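# Index the turntable one hole clockwise with the plunger

## Task

Rotate the turntable forward by exactly one hole, clockwise when viewed from above, so that the plunger's pin has dropped all the way into the new hole; the fixture must end upright on the deck, and neither gripper may be touching it at the finish.

## Robot and tools

ROBOT. Two arms, left_arm and right_arm, each with six revolute joints and a parallel two-finger gripper. The fingers extend along the gripper's +z axis and close along its y axis. end_effector_position is the midpoint between the finger pads, about 1 cm short of the fingertips. Each arm has a wrist camera (cam_left_wrist, cam_right_wrist); two fixed head cameras, cam_head_left and cam_head_right, also look on. Every image is 896x504.

FRAMES. The scene frame has its origin at table-top height, halfway between the two arms' nominal bases, with +z up and +x pointing out over the table; left_arm sits on the +y side. Camera image sides do not match arm names. Calibrated bases in the scene frame: left_arm at (+0.025, +0.326, +0.031) m, quat_wxyz (+1.000, 0, 0, +0.003); right_arm at (-0.004, -0.268, +0.031) m, quat_wxyz (+1.000, 0, 0, -0.018). Up is +z in both base frames. Each arm reports hand pose and velocity in its own base frame; fixed cameras and the table use the scene frame. Reported hand positions can be off by a few centimetres, more when the arm is stretched far.

ROW FORMAT. Every command row is one flat list of 14 numbers covering both arms, even when only one arm should move: left_arm's 6 joints then its opening, then right_arm's 6 joints then its opening. Joint order within an arm: waist, shoulder, elbow, wrist roll, wrist yaw, wrist pitch. Joint values are absolute target angles in radians, read the same way as the Joint positions line. Stated ranges in that row order: waist -2.618 to 3.054, shoulder 0.000 to 3.142, elbow 0.000 to 3.142, wrist roll -2.094 to 2.094, wrist yaw -1.571 to 1.571, wrist pitch -1.571 to 1.571. Real stops may sit up to 0.059 rad either side of these; a target more than 0.059 rad beyond a stated end (and further out than the joint currently is) makes the call refused; a target beyond the real stop is clipped there, sometimes reported as "joint sent to its limit" (absence of that line proves nothing). Opening is an absolute command from -1 (closed) to +1 (fully open). A 0 is a real command, so to leave a gripper alone resend its current value from Tool commands.

TOOLS.
- execute_actions(actions, cameras): actions is a list of up to 15-row tables; each row lasts one 1/30 s step, and a short table repeats its final row until 15 steps pass. An empty list just returns state and images. Results include step readings of joint positions.
- move(target, speed, blend, opening_speed, blocking, cameras): target is one 14-number row or a list of up to 15 rows (absolute joint angles, as above). All joints move in step, so the hand sweeps a curve; no collision avoidance. speed is rad/s for the joint with the longest way to go, 0.01 to 12.57, default 0.5, one value or one per target. blend (rad) rounds corners between listed targets. opening_speed (0.2 or more, per second on the -1..+1 scale) makes finger changes gradual. blocking=false returns after about 0.5 s while motion continues; a new move replaces the running one. The result ends with a move: line such as done, off_target (resting more than 0.035 rad from target), moving, held or fault, plus limits=held if steps were withheld. done does not mean no contact.
- wait(seconds 0 to 10): lets time pass holding last commands.
- stop(): brakes a running move; it needs braking room.
- zoom_image(camera, region [x0,y0,x1,y1] pixels, max 504x504): closer look at a latest image.
- read_manual(section): licence texts only.
- finished_scene(scene): ends the current scene irreversibly; pass its number.

RESULT LINES. Joint positions and Joint velocities list each arm's joints in row order, then the pad gap in m (0.094 fully open). "within noise" means an arm is still. Joint targets shows what joints are being driven to now; resend it to hold a joint still. grip_measured is on the command scale, reads up to about 2.7 mm wide when empty and about 3 mm narrow when squeezing a hard part. Joint torques include arm weight, have offsets and noise; positive means toward larger angle; the first three joints wrap at ±28 N m. "joint command not followed" means the clearance check altered that arm's targets. MOTOR HOT appears near 75 °C; at 90 °C an over-temperature fault folds that arm away for the rest of the scene, and at 100 °C it goes limp.

MOTION NOTES. Per step, each joint's target is kept within 0.339 rad (first three joints) or 2.2 rad (wrist joints) of its measured angle; targets that would shift the gripper over 200 mm get scaled back. Tiny turns may not start. The scene keeps running between replies, and a running move continues meanwhile.

GRIPPING. Fingers go to the commanded reading; about 0.05 below the contact reading the gripper is at full force (roughly 50 to 64 N per pad). Close slowly on fragile items. Release by commanding well above grip_measured.

AVOID. Dropping or releasing moving parts, fast impacts, pressing far past contact, pushing toward unreachable poses (heats motors), gripper-on-gripper contact or arm-to-arm collisions (can fail the scene), anything leaving the table, and fixture tipping. Any arm stop is penalised. Camera cables touching the fixture count as touching it, so keep both hands and cables clear at the end.

Each tool is called after ">>>" as name([rows], argument=value, ...), one row to a line, values as JSON.

## Session

>>> execute_actions(actions=[])

Scene clock: 0.00 s.
left_arm: end_effector_position=(+0.3695, +0.0210, +0.1447) grip_measured=+1.000 end_effector_quat_wxyz=(+0.691, -0.046, +0.720, +0.036) | right_arm: end_effector_position=(+0.3642, -0.0543, +0.1341) grip_measured=+1.000 end_effector_quat_wxyz=(+0.671, +0.135, +0.726, -0.062)
Joint names: [waist, shoulder, elbow, wrist roll, wrist yaw, wrist pitch]
Joint positions: left_arm=[-0.002 1.545 0.182 -0.017 -0.116 1.321 0.094] | right_arm=[-0.036 1.532 0.189 0.115 0.24 1.248 0.094]
Joint velocities: within noise
Joint torques (N m): no reading
Heat: left arm: 33 °C; right arm: 32 °C.
Joint targets: left_arm=[-0.002 1.540 0.186 -0.017 -0.116 1.320] | right_arm=[-0.036 1.528 0.193 0.114 0.240 1.243]
Tool commands: left_gripper/opening=+1.0 right_gripper/opening=+1.0

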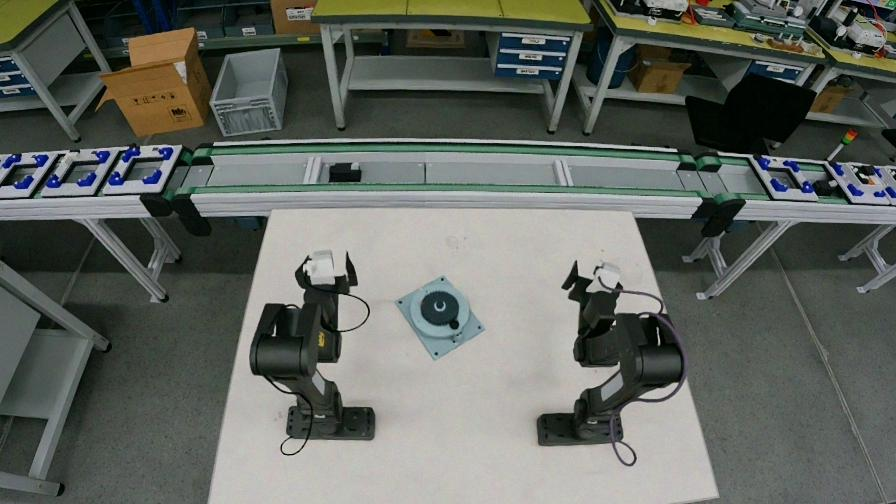

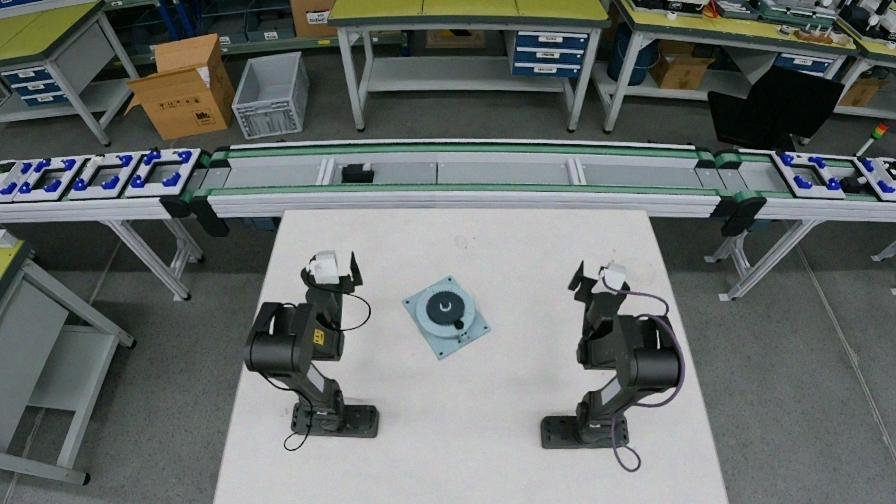

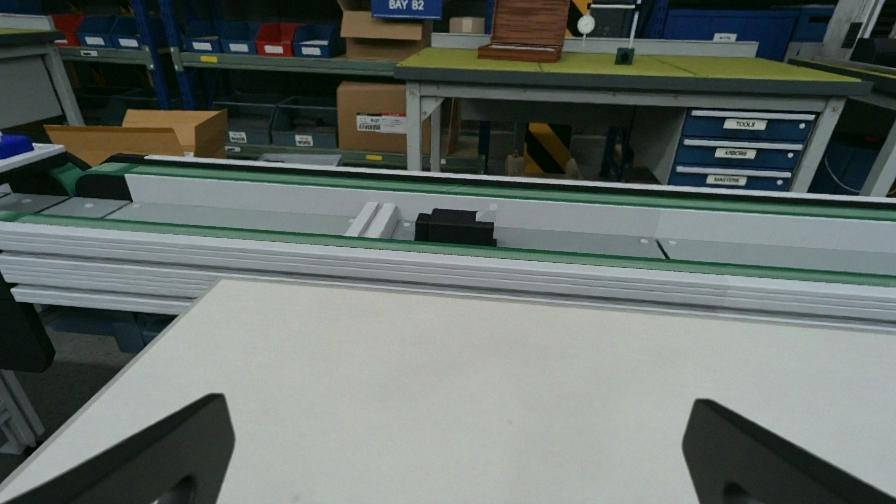

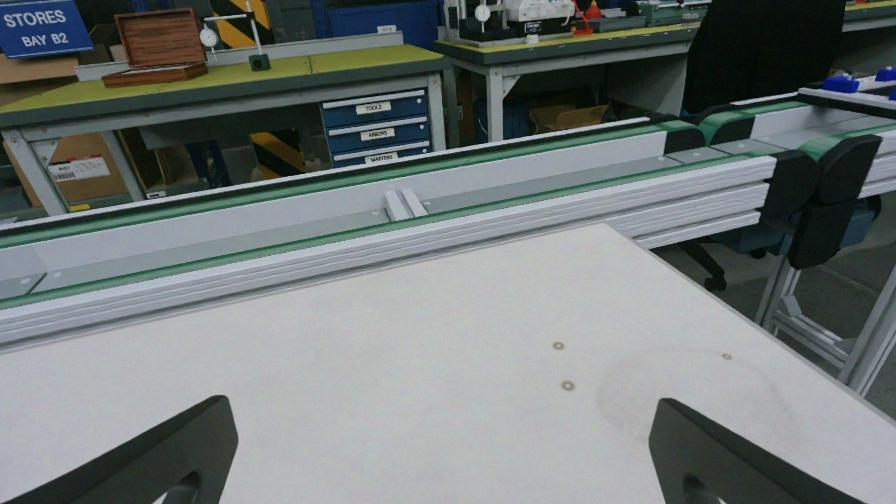

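>>> zoom_image(camera="cam_head_left", region=[370, 250, 510, 380])

>>> zoom_image(camera="cam_head_right", region=[380, 260, 510, 370])

Scaled by 3.600 from the camera's 896x504 image, which has a finer 1280x720 frame.

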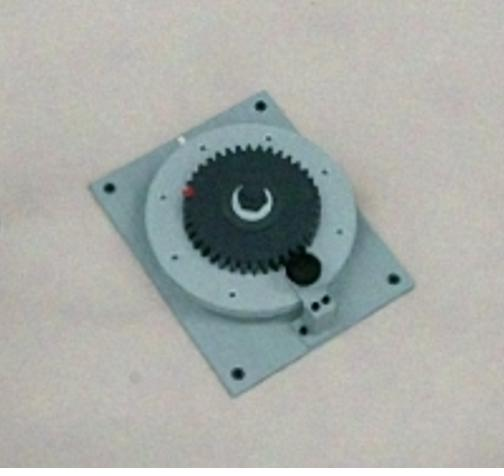

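Scaled by 3.877 from the camera's 896x504 image, which has a finer 1280x720 frame.

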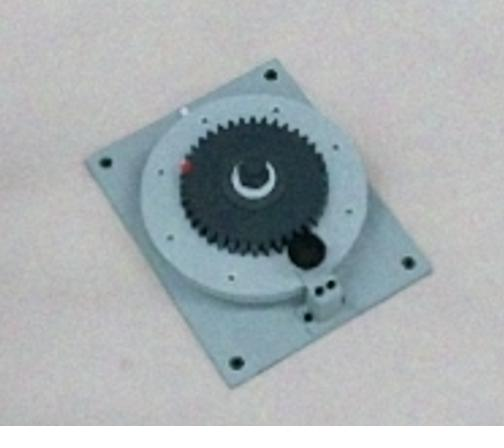

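>>> move([
  [-0.0, 2.07, 2.05, 0, 0, -1.45, 1, -0.036, 1.528, 0.193, 0.114, 0.24, 1.243, 1],
  [-0.757, 2.07, 2.05, 0, 0, -1.45, 1, -0.036, 1.528, 0.193, 0.114, 0.24, 1.243, 1],
], speed=1.0, blend=0.2)

Scene clock: 165.10 s.
left_arm: end_effector_position=(+0.3007, -0.2863, +0.1582) grip_measured=+1.000 end_effector_quat_wxyz=(+0.049, +0.367, +0.929, -0.022) | right_arm: end_effector_position=(+0.3642, -0.0543, +0.1341) grip_measured=+1.000 end_effector_quat_wxyz=(+0.671, +0.135, +0.726, -0.062)
Joint names: [waist, shoulder, elbow, wrist roll, wrist yaw, wrist pitch]
Joint positions: left_arm=[-0.761 2.052 2.022 -0.009 0.004 -1.434 0.094] | right_arm=[-0.036 1.532 0.189 0.115 0.24 1.248 0.094]
Joint velocities: within noise
Joint torques (N m): left_arm=[0.32 -9.5 7.21 0.11 -0.05 0.45] | right_arm=[-0.1 -4.48 6.12 0.01 0.01 1.72]
Heat: left arm: 34 °C; right arm: 36 °C.
Joint targets: left_arm=[-0.757 2.070 2.050 0.000 0.000 -1.450] | right_arm=[-0.036 1.528 0.193 0.114 0.240 1.243]
move: done

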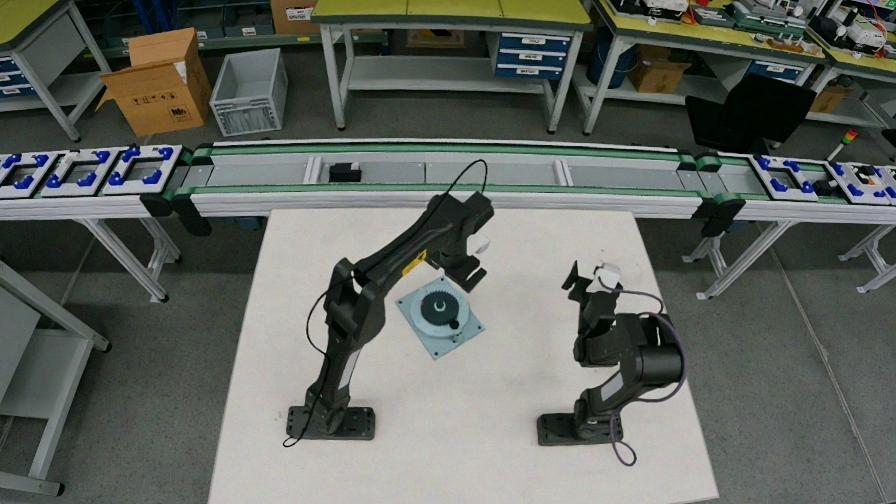

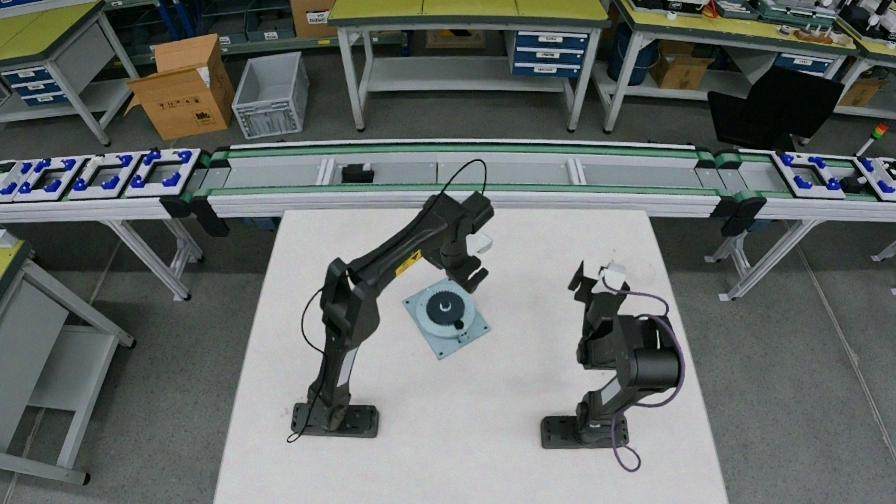

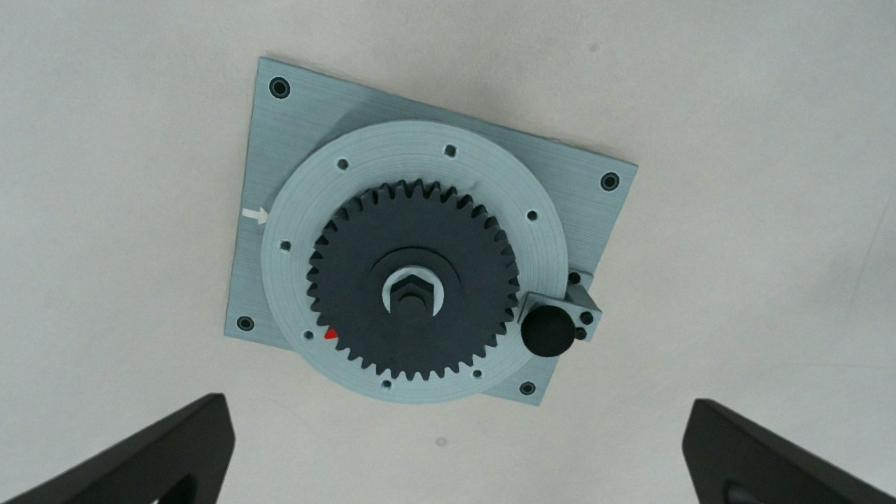

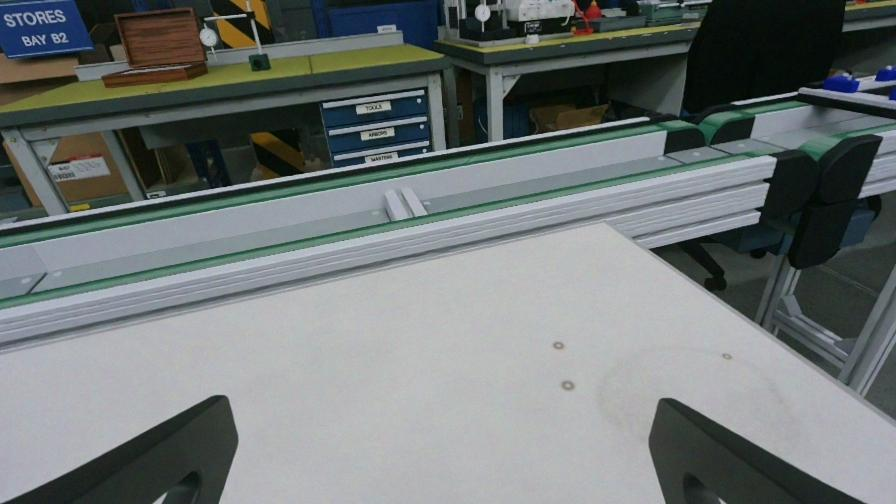

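>>> zoom_image(camera="cam_left_wrist", region=[200, 40, 660, 420])

>>> zoom_image(camera="cam_left_wrist", region=[480, 240, 640, 420])

>>> zoom_image(camera="cam_left_wrist", region=[340, 220, 500, 380])

Scaled by 1.096 from the camera's 896x504 image, which has a finer 1280x720 frame.

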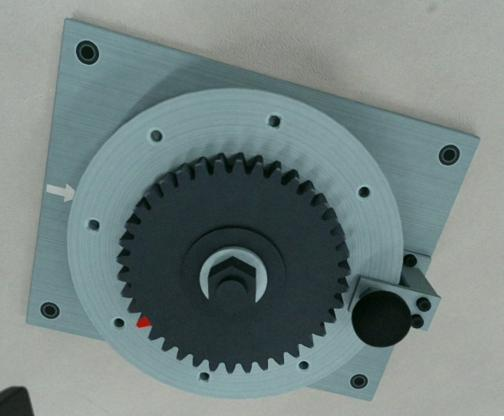

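Scaled by 2.800 from the camera's 896x504 image, which has a finer 1280x720 frame.

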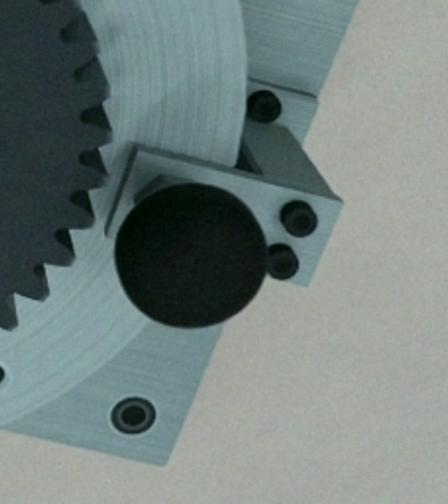

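Scaled by 3.150 from the camera's 896x504 image, which has a finer 1280x720 frame.

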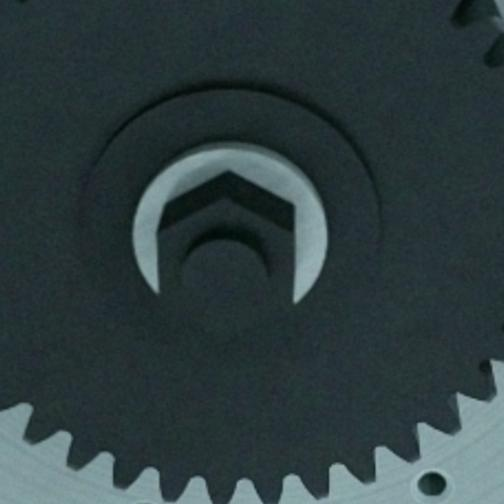

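>>> move([
  [-0.25, 2.07, 2.05, 0, 0, -1.45, 1, -0.036, 1.029, 0.256, 0.0, 0.0, 0.373, 1],
  [-0.25, 2.07, 2.05, 0, 0, -1.45, 1, 0.85, 1.029, 0.256, 0, 0, 0.373, 1],
], speed=1.0, blend=0.2)

>>> zoom_image(camera="cam_right_wrist", region=[200, 0, 700, 504])

Scene clock: 505.77 s.
left_arm: end_effector_position=(+0.4023, -0.1021, +0.1582) grip_measured=+1.000 end_effector_quat_wxyz=(+0.053, +0.120, +0.991, -0.008) | right_arm: end_effector_position=(+0.2163, +0.2424, +0.1053) grip_measured=+1.000 end_effector_quat_wxyz=(+0.491, -0.340, +0.771, +0.220)
Joint names: [waist, shoulder, elbow, wrist roll, wrist yaw, wrist pitch]
Joint positions: left_arm=[-0.25 2.052 2.022 -0.009 0.002 -1.434 0.094] | right_arm=[0.842 1.046 0.231 0.008 0.006 0.38 0.094]
Joint velocities: within noise
Joint torques (N m): left_arm=[-0.03 -9.55 7.21 0.11 -0.03 0.43] | right_arm=[0.61 -3.29 10.73 -0.06 -0.08 1.64]
Heat: left arm: 38 °C; right arm: 40 °C.
Joint targets: left_arm=[-0.250 2.070 2.050 0.000 0.000 -1.450] | right_arm=[0.850 1.029 0.256 0.000 0.000 0.373]
move: done

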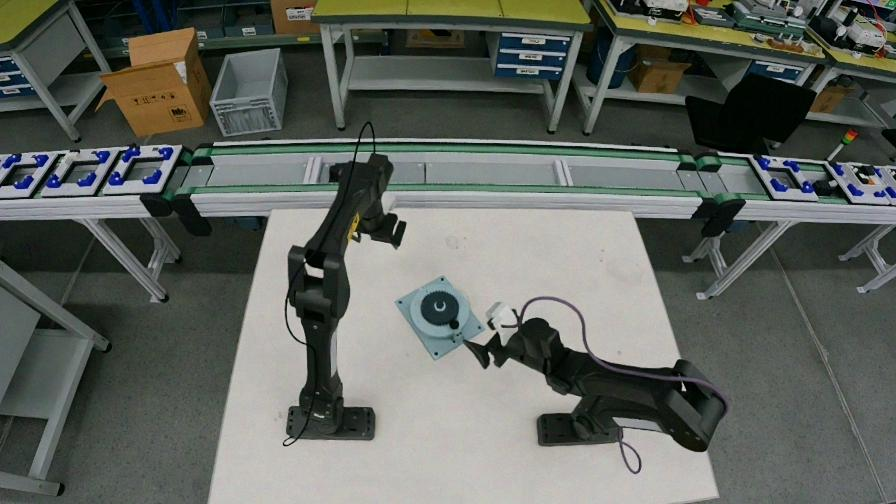

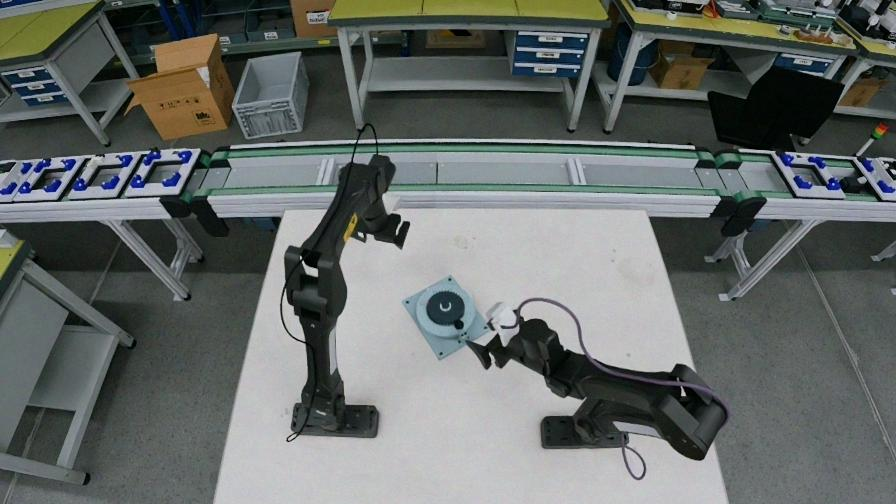

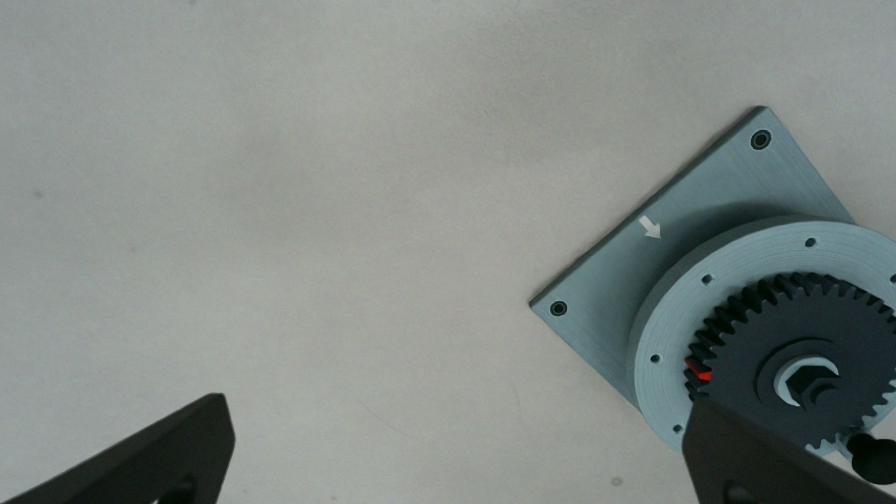

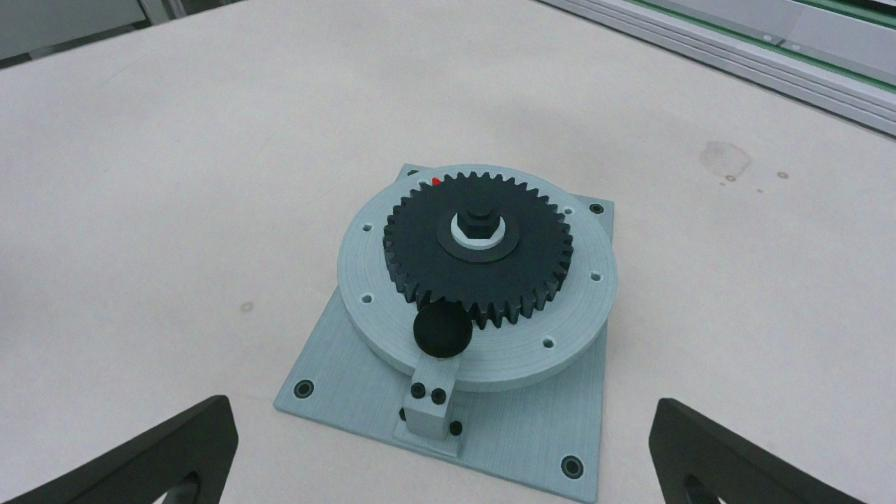

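Scaled by 1.000.

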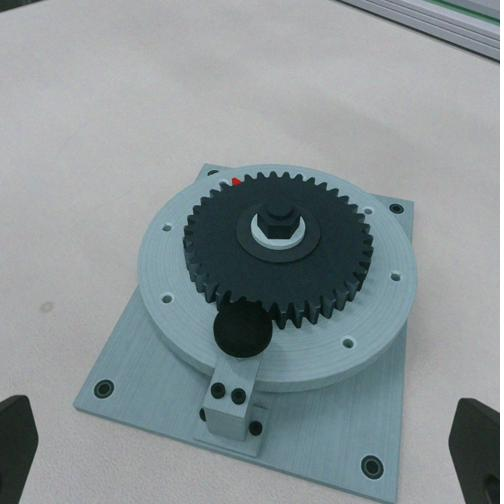

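>>> zoom_image(camera="cam_right_wrist", region=[370, 270, 510, 470])

>>> zoom_image(camera="cam_right_wrist", region=[420, 180, 540, 280])

Scaled by 2.520 from the camera's 896x504 image, which has a finer 1280x720 frame.

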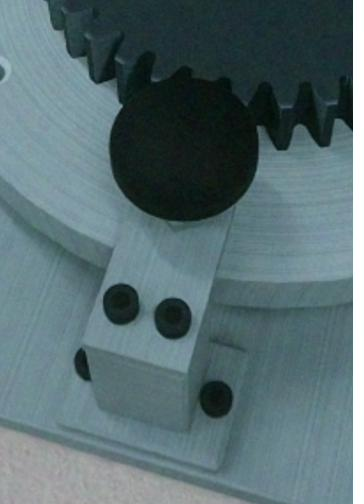

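Scaled by 4.200 from the camera's 896x504 image, which has a finer 1280x720 frame.

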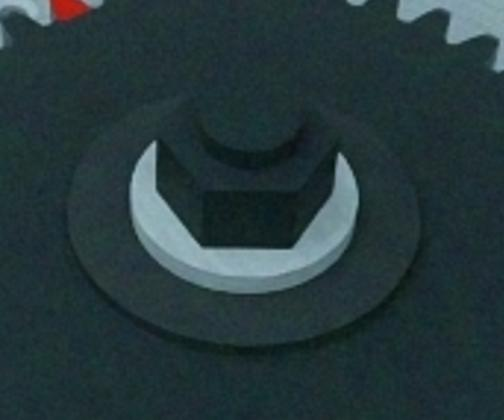

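>>> move(target=[-0.717, 2.07, 1.82, -1.003, 0, -1.325, 0.0, 0.85, 1.029, 0.256, 0, 0, 0.373, 1], speed=0.7)

>>> zoom_image(camera="cam_left_wrist", region=[300, 180, 600, 504])

Scene clock: 793.33 s.
left_arm: end_effector_position=(+0.2988, -0.2613, +0.1095) grip_measured=+0.002 end_effector_quat_wxyz=(+0.002, -0.135, +0.991, -0.005) | right_arm: end_effector_position=(+0.2162, +0.2423, +0.1051) grip_measured=+1.000 end_effector_quat_wxyz=(+0.491, -0.340, +0.771, +0.220)
Joint names: [waist, shoulder, elbow, wrist roll, wrist yaw, wrist pitch]
Joint positions: left_arm=[-0.72 2.052 1.833 -0.991 0.003 -1.341 0.047] | right_arm=[0.842 1.046 0.231 0.008 0.006 0.379 0.094]
Joint velocities: within noise
Joint torques (N m): left_arm=[0.17 -9.47 3.92 -0.11 -0.03 0.61] | right_arm=[0.66 -3.25 10.78 -0.06 -0.07 1.64]
Heat: left arm: 38 °C; right arm: 39 °C.
Joint targets: left_arm=[-0.717 2.070 1.820 -1.003 0.000 -1.325] | right_arm=[0.850 1.029 0.256 0.000 0.000 0.373]
move: done

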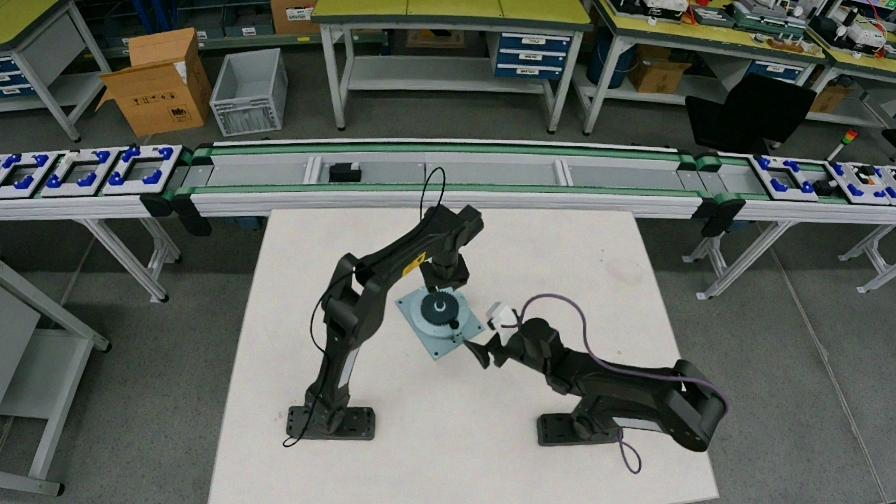

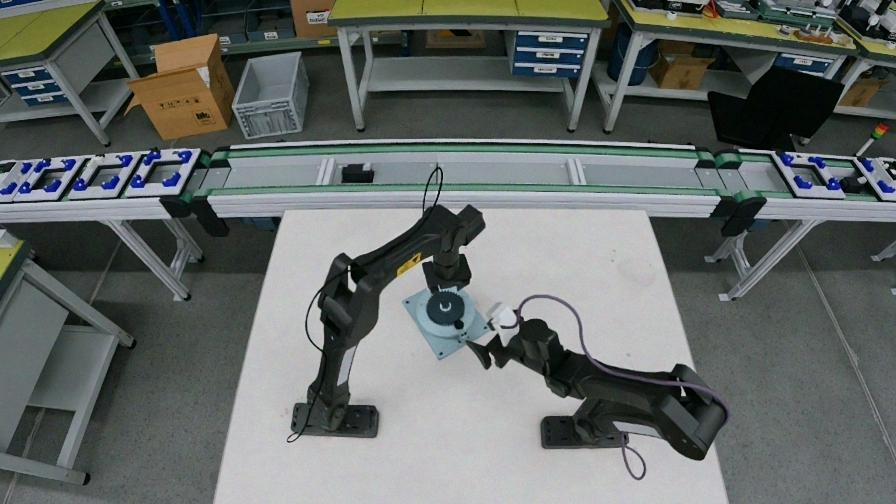

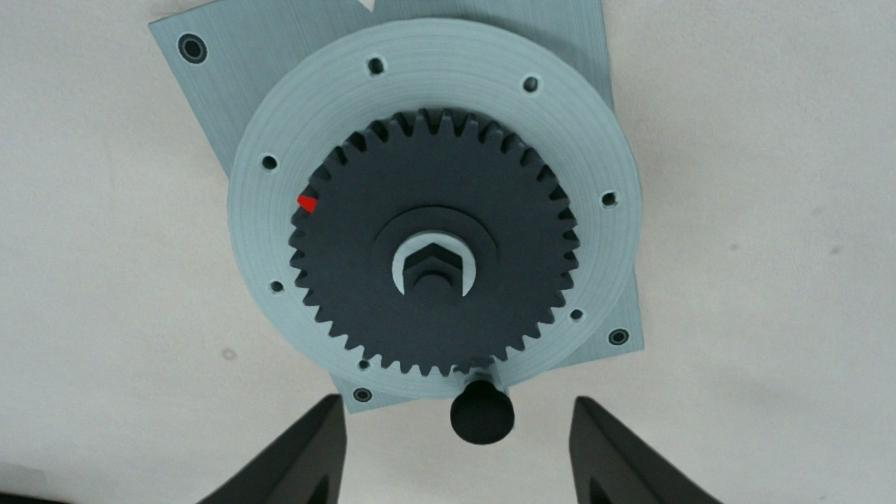

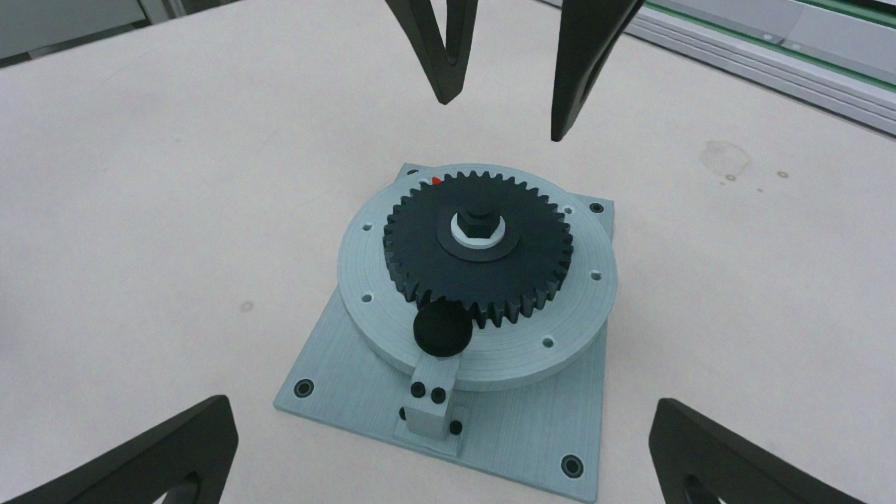

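Scaled by 1.556 from the camera's 896x504 image, which has a finer 1280x720 frame.

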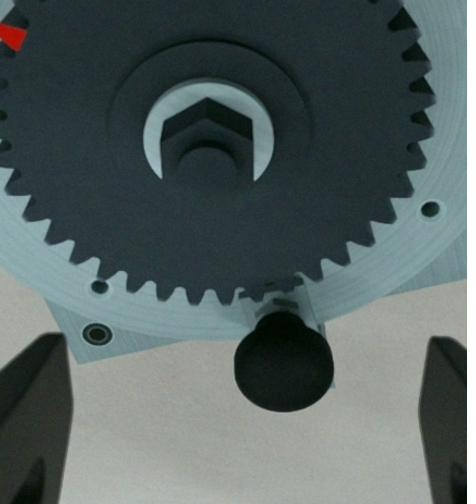

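>>> zoom_image(camera="cam_left_wrist", region=[380, 210, 500, 310])

>>> zoom_image(camera="cam_left_wrist", region=[420, 340, 560, 460])

Scaled by 4.200 from the camera's 896x504 image, which has a finer 1280x720 frame.

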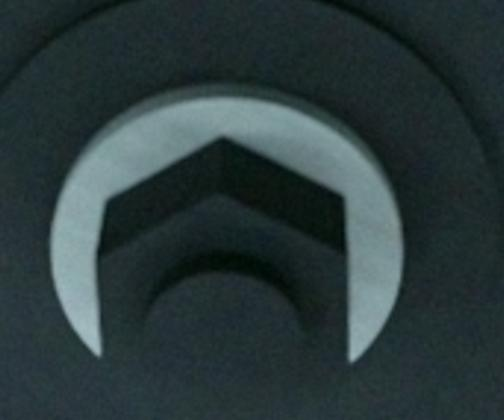

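Scaled by 3.600 from the camera's 896x504 image, which has a finer 1280x720 frame.

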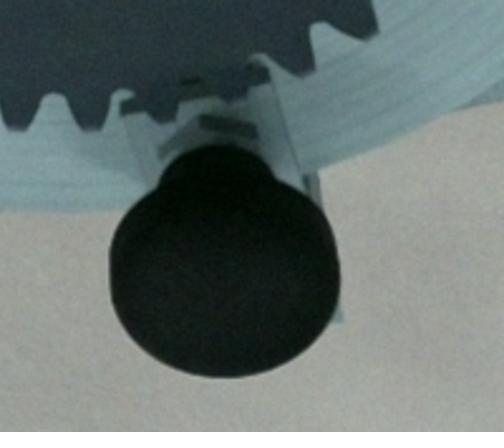

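>>> move(target=[-0.706, 2.07, 1.633, -1.022, 0, -1.149, 0.0, 0.85, 1.029, 0.256, 0, 0, 0.373, 1], speed=0.3)

>>> zoom_image(camera="cam_left_wrist", region=[300, 180, 620, 504])

>>> zoom_image(camera="cam_right_wrist", region=[380, 60, 600, 260])

Scene clock: 944.40 s.
left_arm: end_effector_position=(+0.2957, -0.2549, +0.0623) grip_measured=+0.002 end_effector_quat_wxyz=(-0.002, -0.149, +0.989, -0.001) | right_arm: end_effector_position=(+0.2162, +0.2423, +0.1051) grip_measured=+1.000 end_effector_quat_wxyz=(+0.491, -0.340, +0.771, +0.220)
Joint names: [waist, shoulder, elbow, wrist roll, wrist yaw, wrist pitch]
Joint positions: left_arm=[-0.712 2.052 1.645 -1.011 0.003 -1.165 0.047] | right_arm=[0.842 1.046 0.231 0.008 0.006 0.379 0.094]
Joint velocities: within noise
Joint torques (N m): left_arm=[0.49 -9.4 3.97 -0.09 -0.04 0.61] | right_arm=[0.68 -3.28 10.73 -0.05 -0.08 1.64]
Heat: left arm: 39 °C; right arm: 39 °C.
Joint targets: left_arm=[-0.706 2.070 1.633 -1.022 0.000 -1.149] | right_arm=[0.850 1.029 0.256 0.000 0.000 0.373]
move: done

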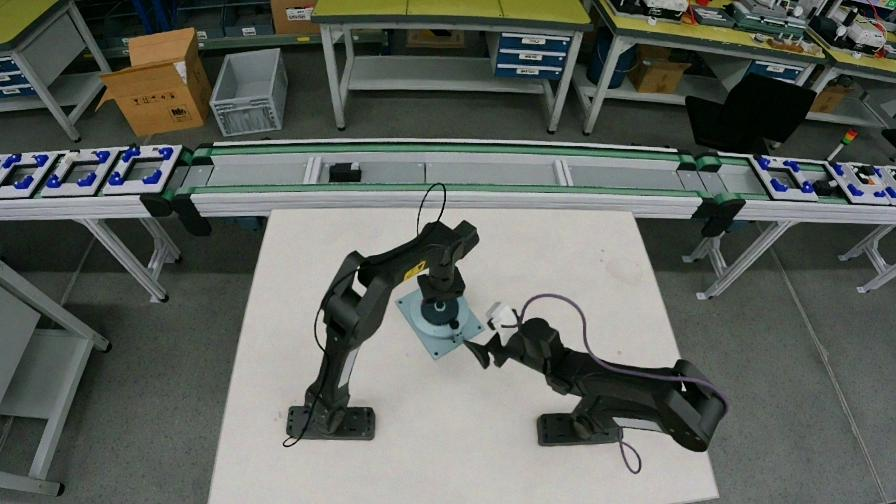

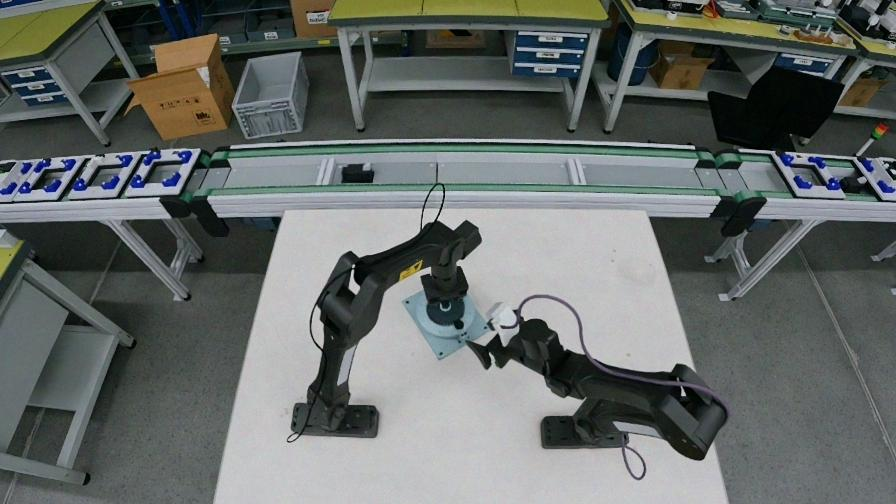

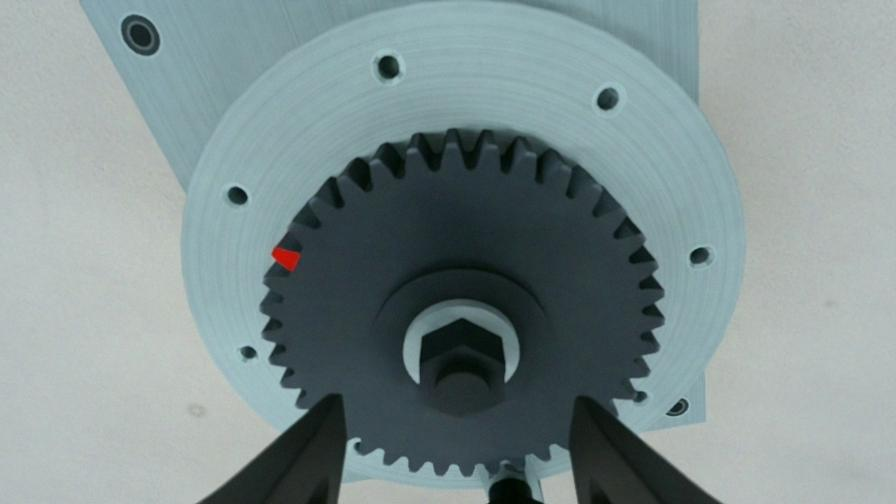

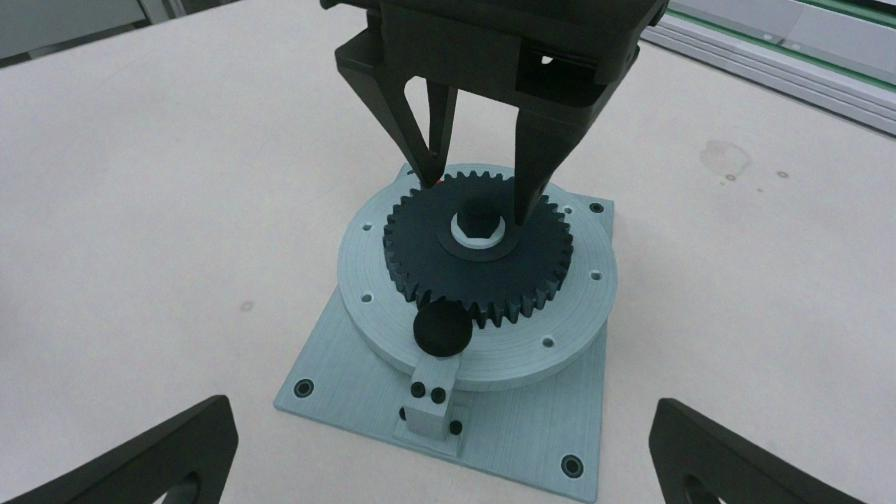

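Scaled by 1.556 from the camera's 896x504 image, which has a finer 1280x720 frame.

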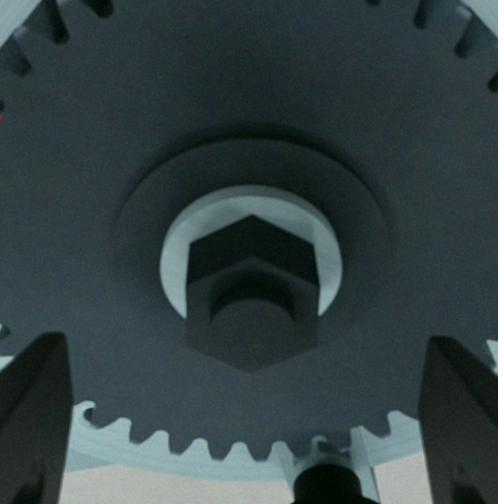

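Scaled by 2.291 from the camera's 896x504 image, which has a finer 1280x720 frame.

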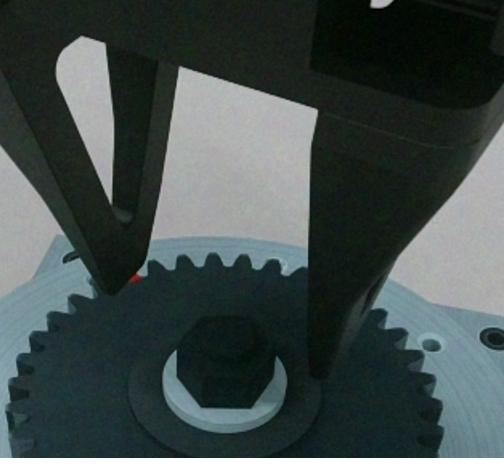

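>>> zoom_image(camera="cam_left_wrist", region=[400, 300, 530, 430])

Scaled by 3.877 from the camera's 896x504 image, which has a finer 1280x720 frame.

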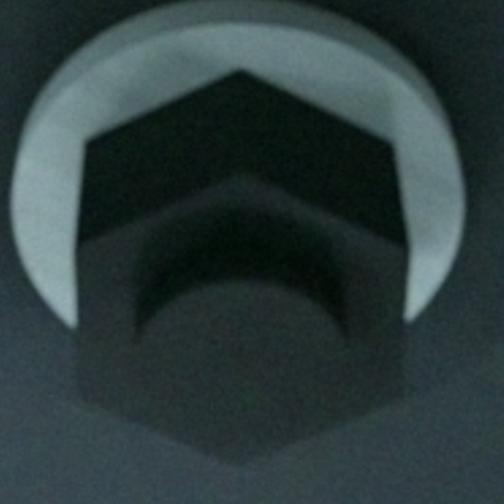

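>>> move(target=[-0.699, 2.091, 1.597, -1.016, 0, -1.090, 0.0, 0.85, 1.029, 0.256, 0, 0, 0.373, 1], speed=0.15, cameras=["cam_left_wrist", "cam_right_wrist"])

>>> zoom_image(camera="cam_left_wrist", region=[320, 320, 620, 504])

>>> zoom_image(camera="cam_right_wrist", region=[380, 130, 580, 330])

Scene clock: 1015.40 s.
left_arm: end_effector_position=(+0.2997, -0.2547, +0.0464) grip_measured=+0.002 end_effector_quat_wxyz=(+0.000, -0.152, +0.988, -0.002) | right_arm: end_effector_position=(+0.2162, +0.2423, +0.1051) grip_measured=+1.000 end_effector_quat_wxyz=(+0.491, -0.340, +0.771, +0.220)
Joint names: [waist, shoulder, elbow, wrist roll, wrist yaw, wrist pitch]
Joint positions: left_arm=[-0.706 2.071 1.61 -1.012 0.003 -1.106 0.047] | right_arm=[0.842 1.046 0.231 0.008 0.006 0.379 0.094]
Joint velocities: within noise
Joint torques (N m): left_arm=[0.51 -9.37 3.92 -0.03 -0.04 0.61] | right_arm=[0.65 -3.32 10.7 -0.06 -0.06 1.63]
Heat: left arm: 39 °C; right arm: 39 °C.
Joint targets: left_arm=[-0.699 2.091 1.597 -1.016 0.000 -1.090] | right_arm=[0.850 1.029 0.256 0.000 0.000 0.373]
move: done
Images, in order (width x height): cam_left_wrist 896x504, cam_right_wrist 896x504.

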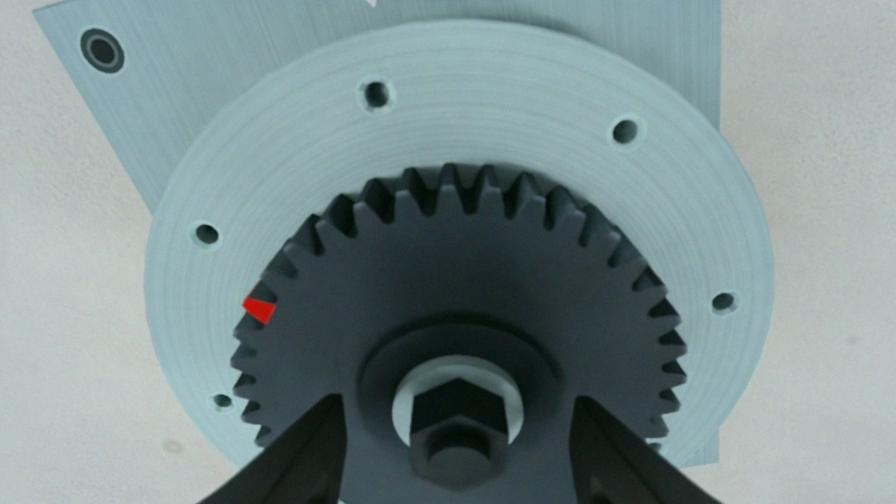

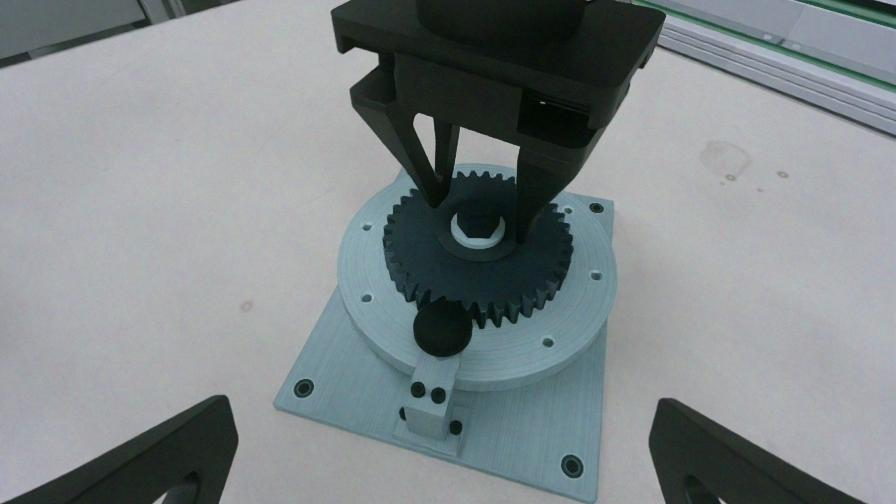

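Scaled by 1.680 from the camera's 896x504 image, which has a finer 1280x720 frame.

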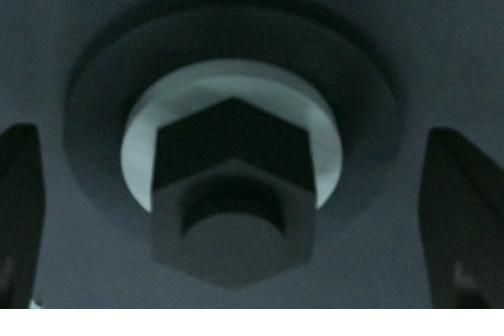

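Scaled by 2.520 from the camera's 896x504 image, which has a finer 1280x720 frame.

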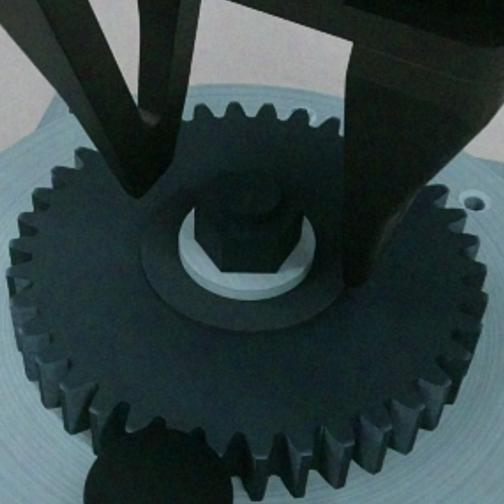

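>>> move(target=[-0.699, 2.091, 1.597, -1.016, 0, -1.090, -0.72, 0.85, 1.029, 0.256, 0, 0, 0.373, 1], speed=0.15, opening_speed=0.2, cameras=["cam_left_wrist", "cam_right_wrist"])

>>> zoom_image(camera="cam_right_wrist", region=[380, 130, 580, 330])

Scene clock: 1028.77 s.
left_arm: end_effector_position=(+0.2999, -0.2549, +0.0464) grip_measured=-0.630 end_effector_quat_wxyz=(+0.000, -0.152, +0.988, -0.003) | right_arm: end_effector_position=(+0.2162, +0.2423, +0.1051) grip_measured=+1.000 end_effector_quat_wxyz=(+0.491, -0.340, +0.771, +0.220)
Joint names: [waist, shoulder, elbow, wrist roll, wrist yaw, wrist pitch]
Joint positions: left_arm=[-0.706 2.071 1.61 -1.012 0.003 -1.105 0.017] | right_arm=[0.842 1.046 0.231 0.008 0.006 0.379 0.094]
Joint velocities: within noise
Joint torques (N m): left_arm=[0.51 -9.36 3.88 -0.03 -0.04 0.59] | right_arm=[0.68 -3.26 10.73 -0.05 -0.08 1.64]
Heat: left arm: 37 °C; right arm: 39 °C.
Joint targets: left_arm=[-0.699 2.091 1.597 -1.016 0.000 -1.090] | right_arm=[0.850 1.029 0.256 0.000 0.000 0.373]
move: done
Images, in order (width x height): cam_left_wrist 896x504, cam_right_wrist 896x504.

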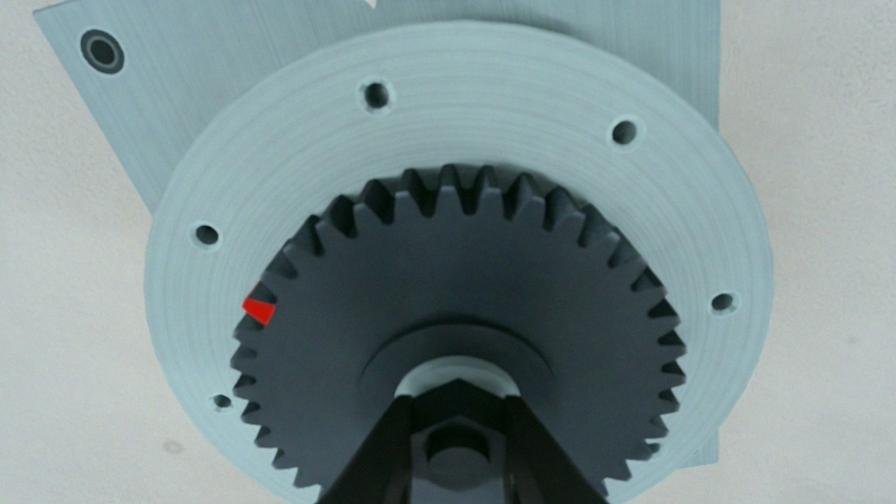

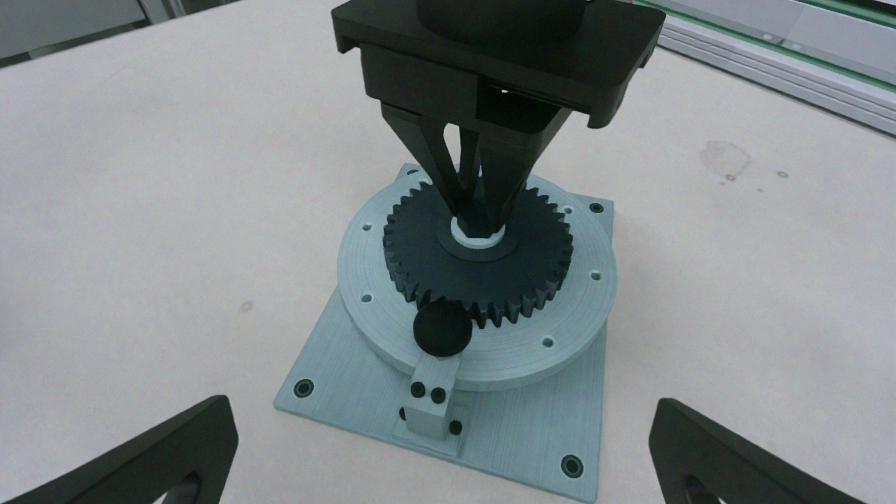

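Scaled by 2.520 from the camera's 896x504 image, which has a finer 1280x720 frame.

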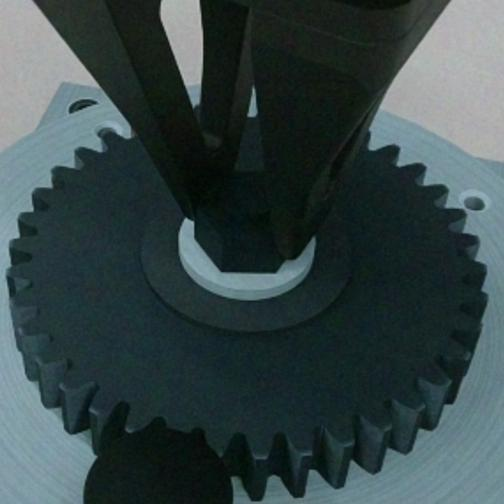

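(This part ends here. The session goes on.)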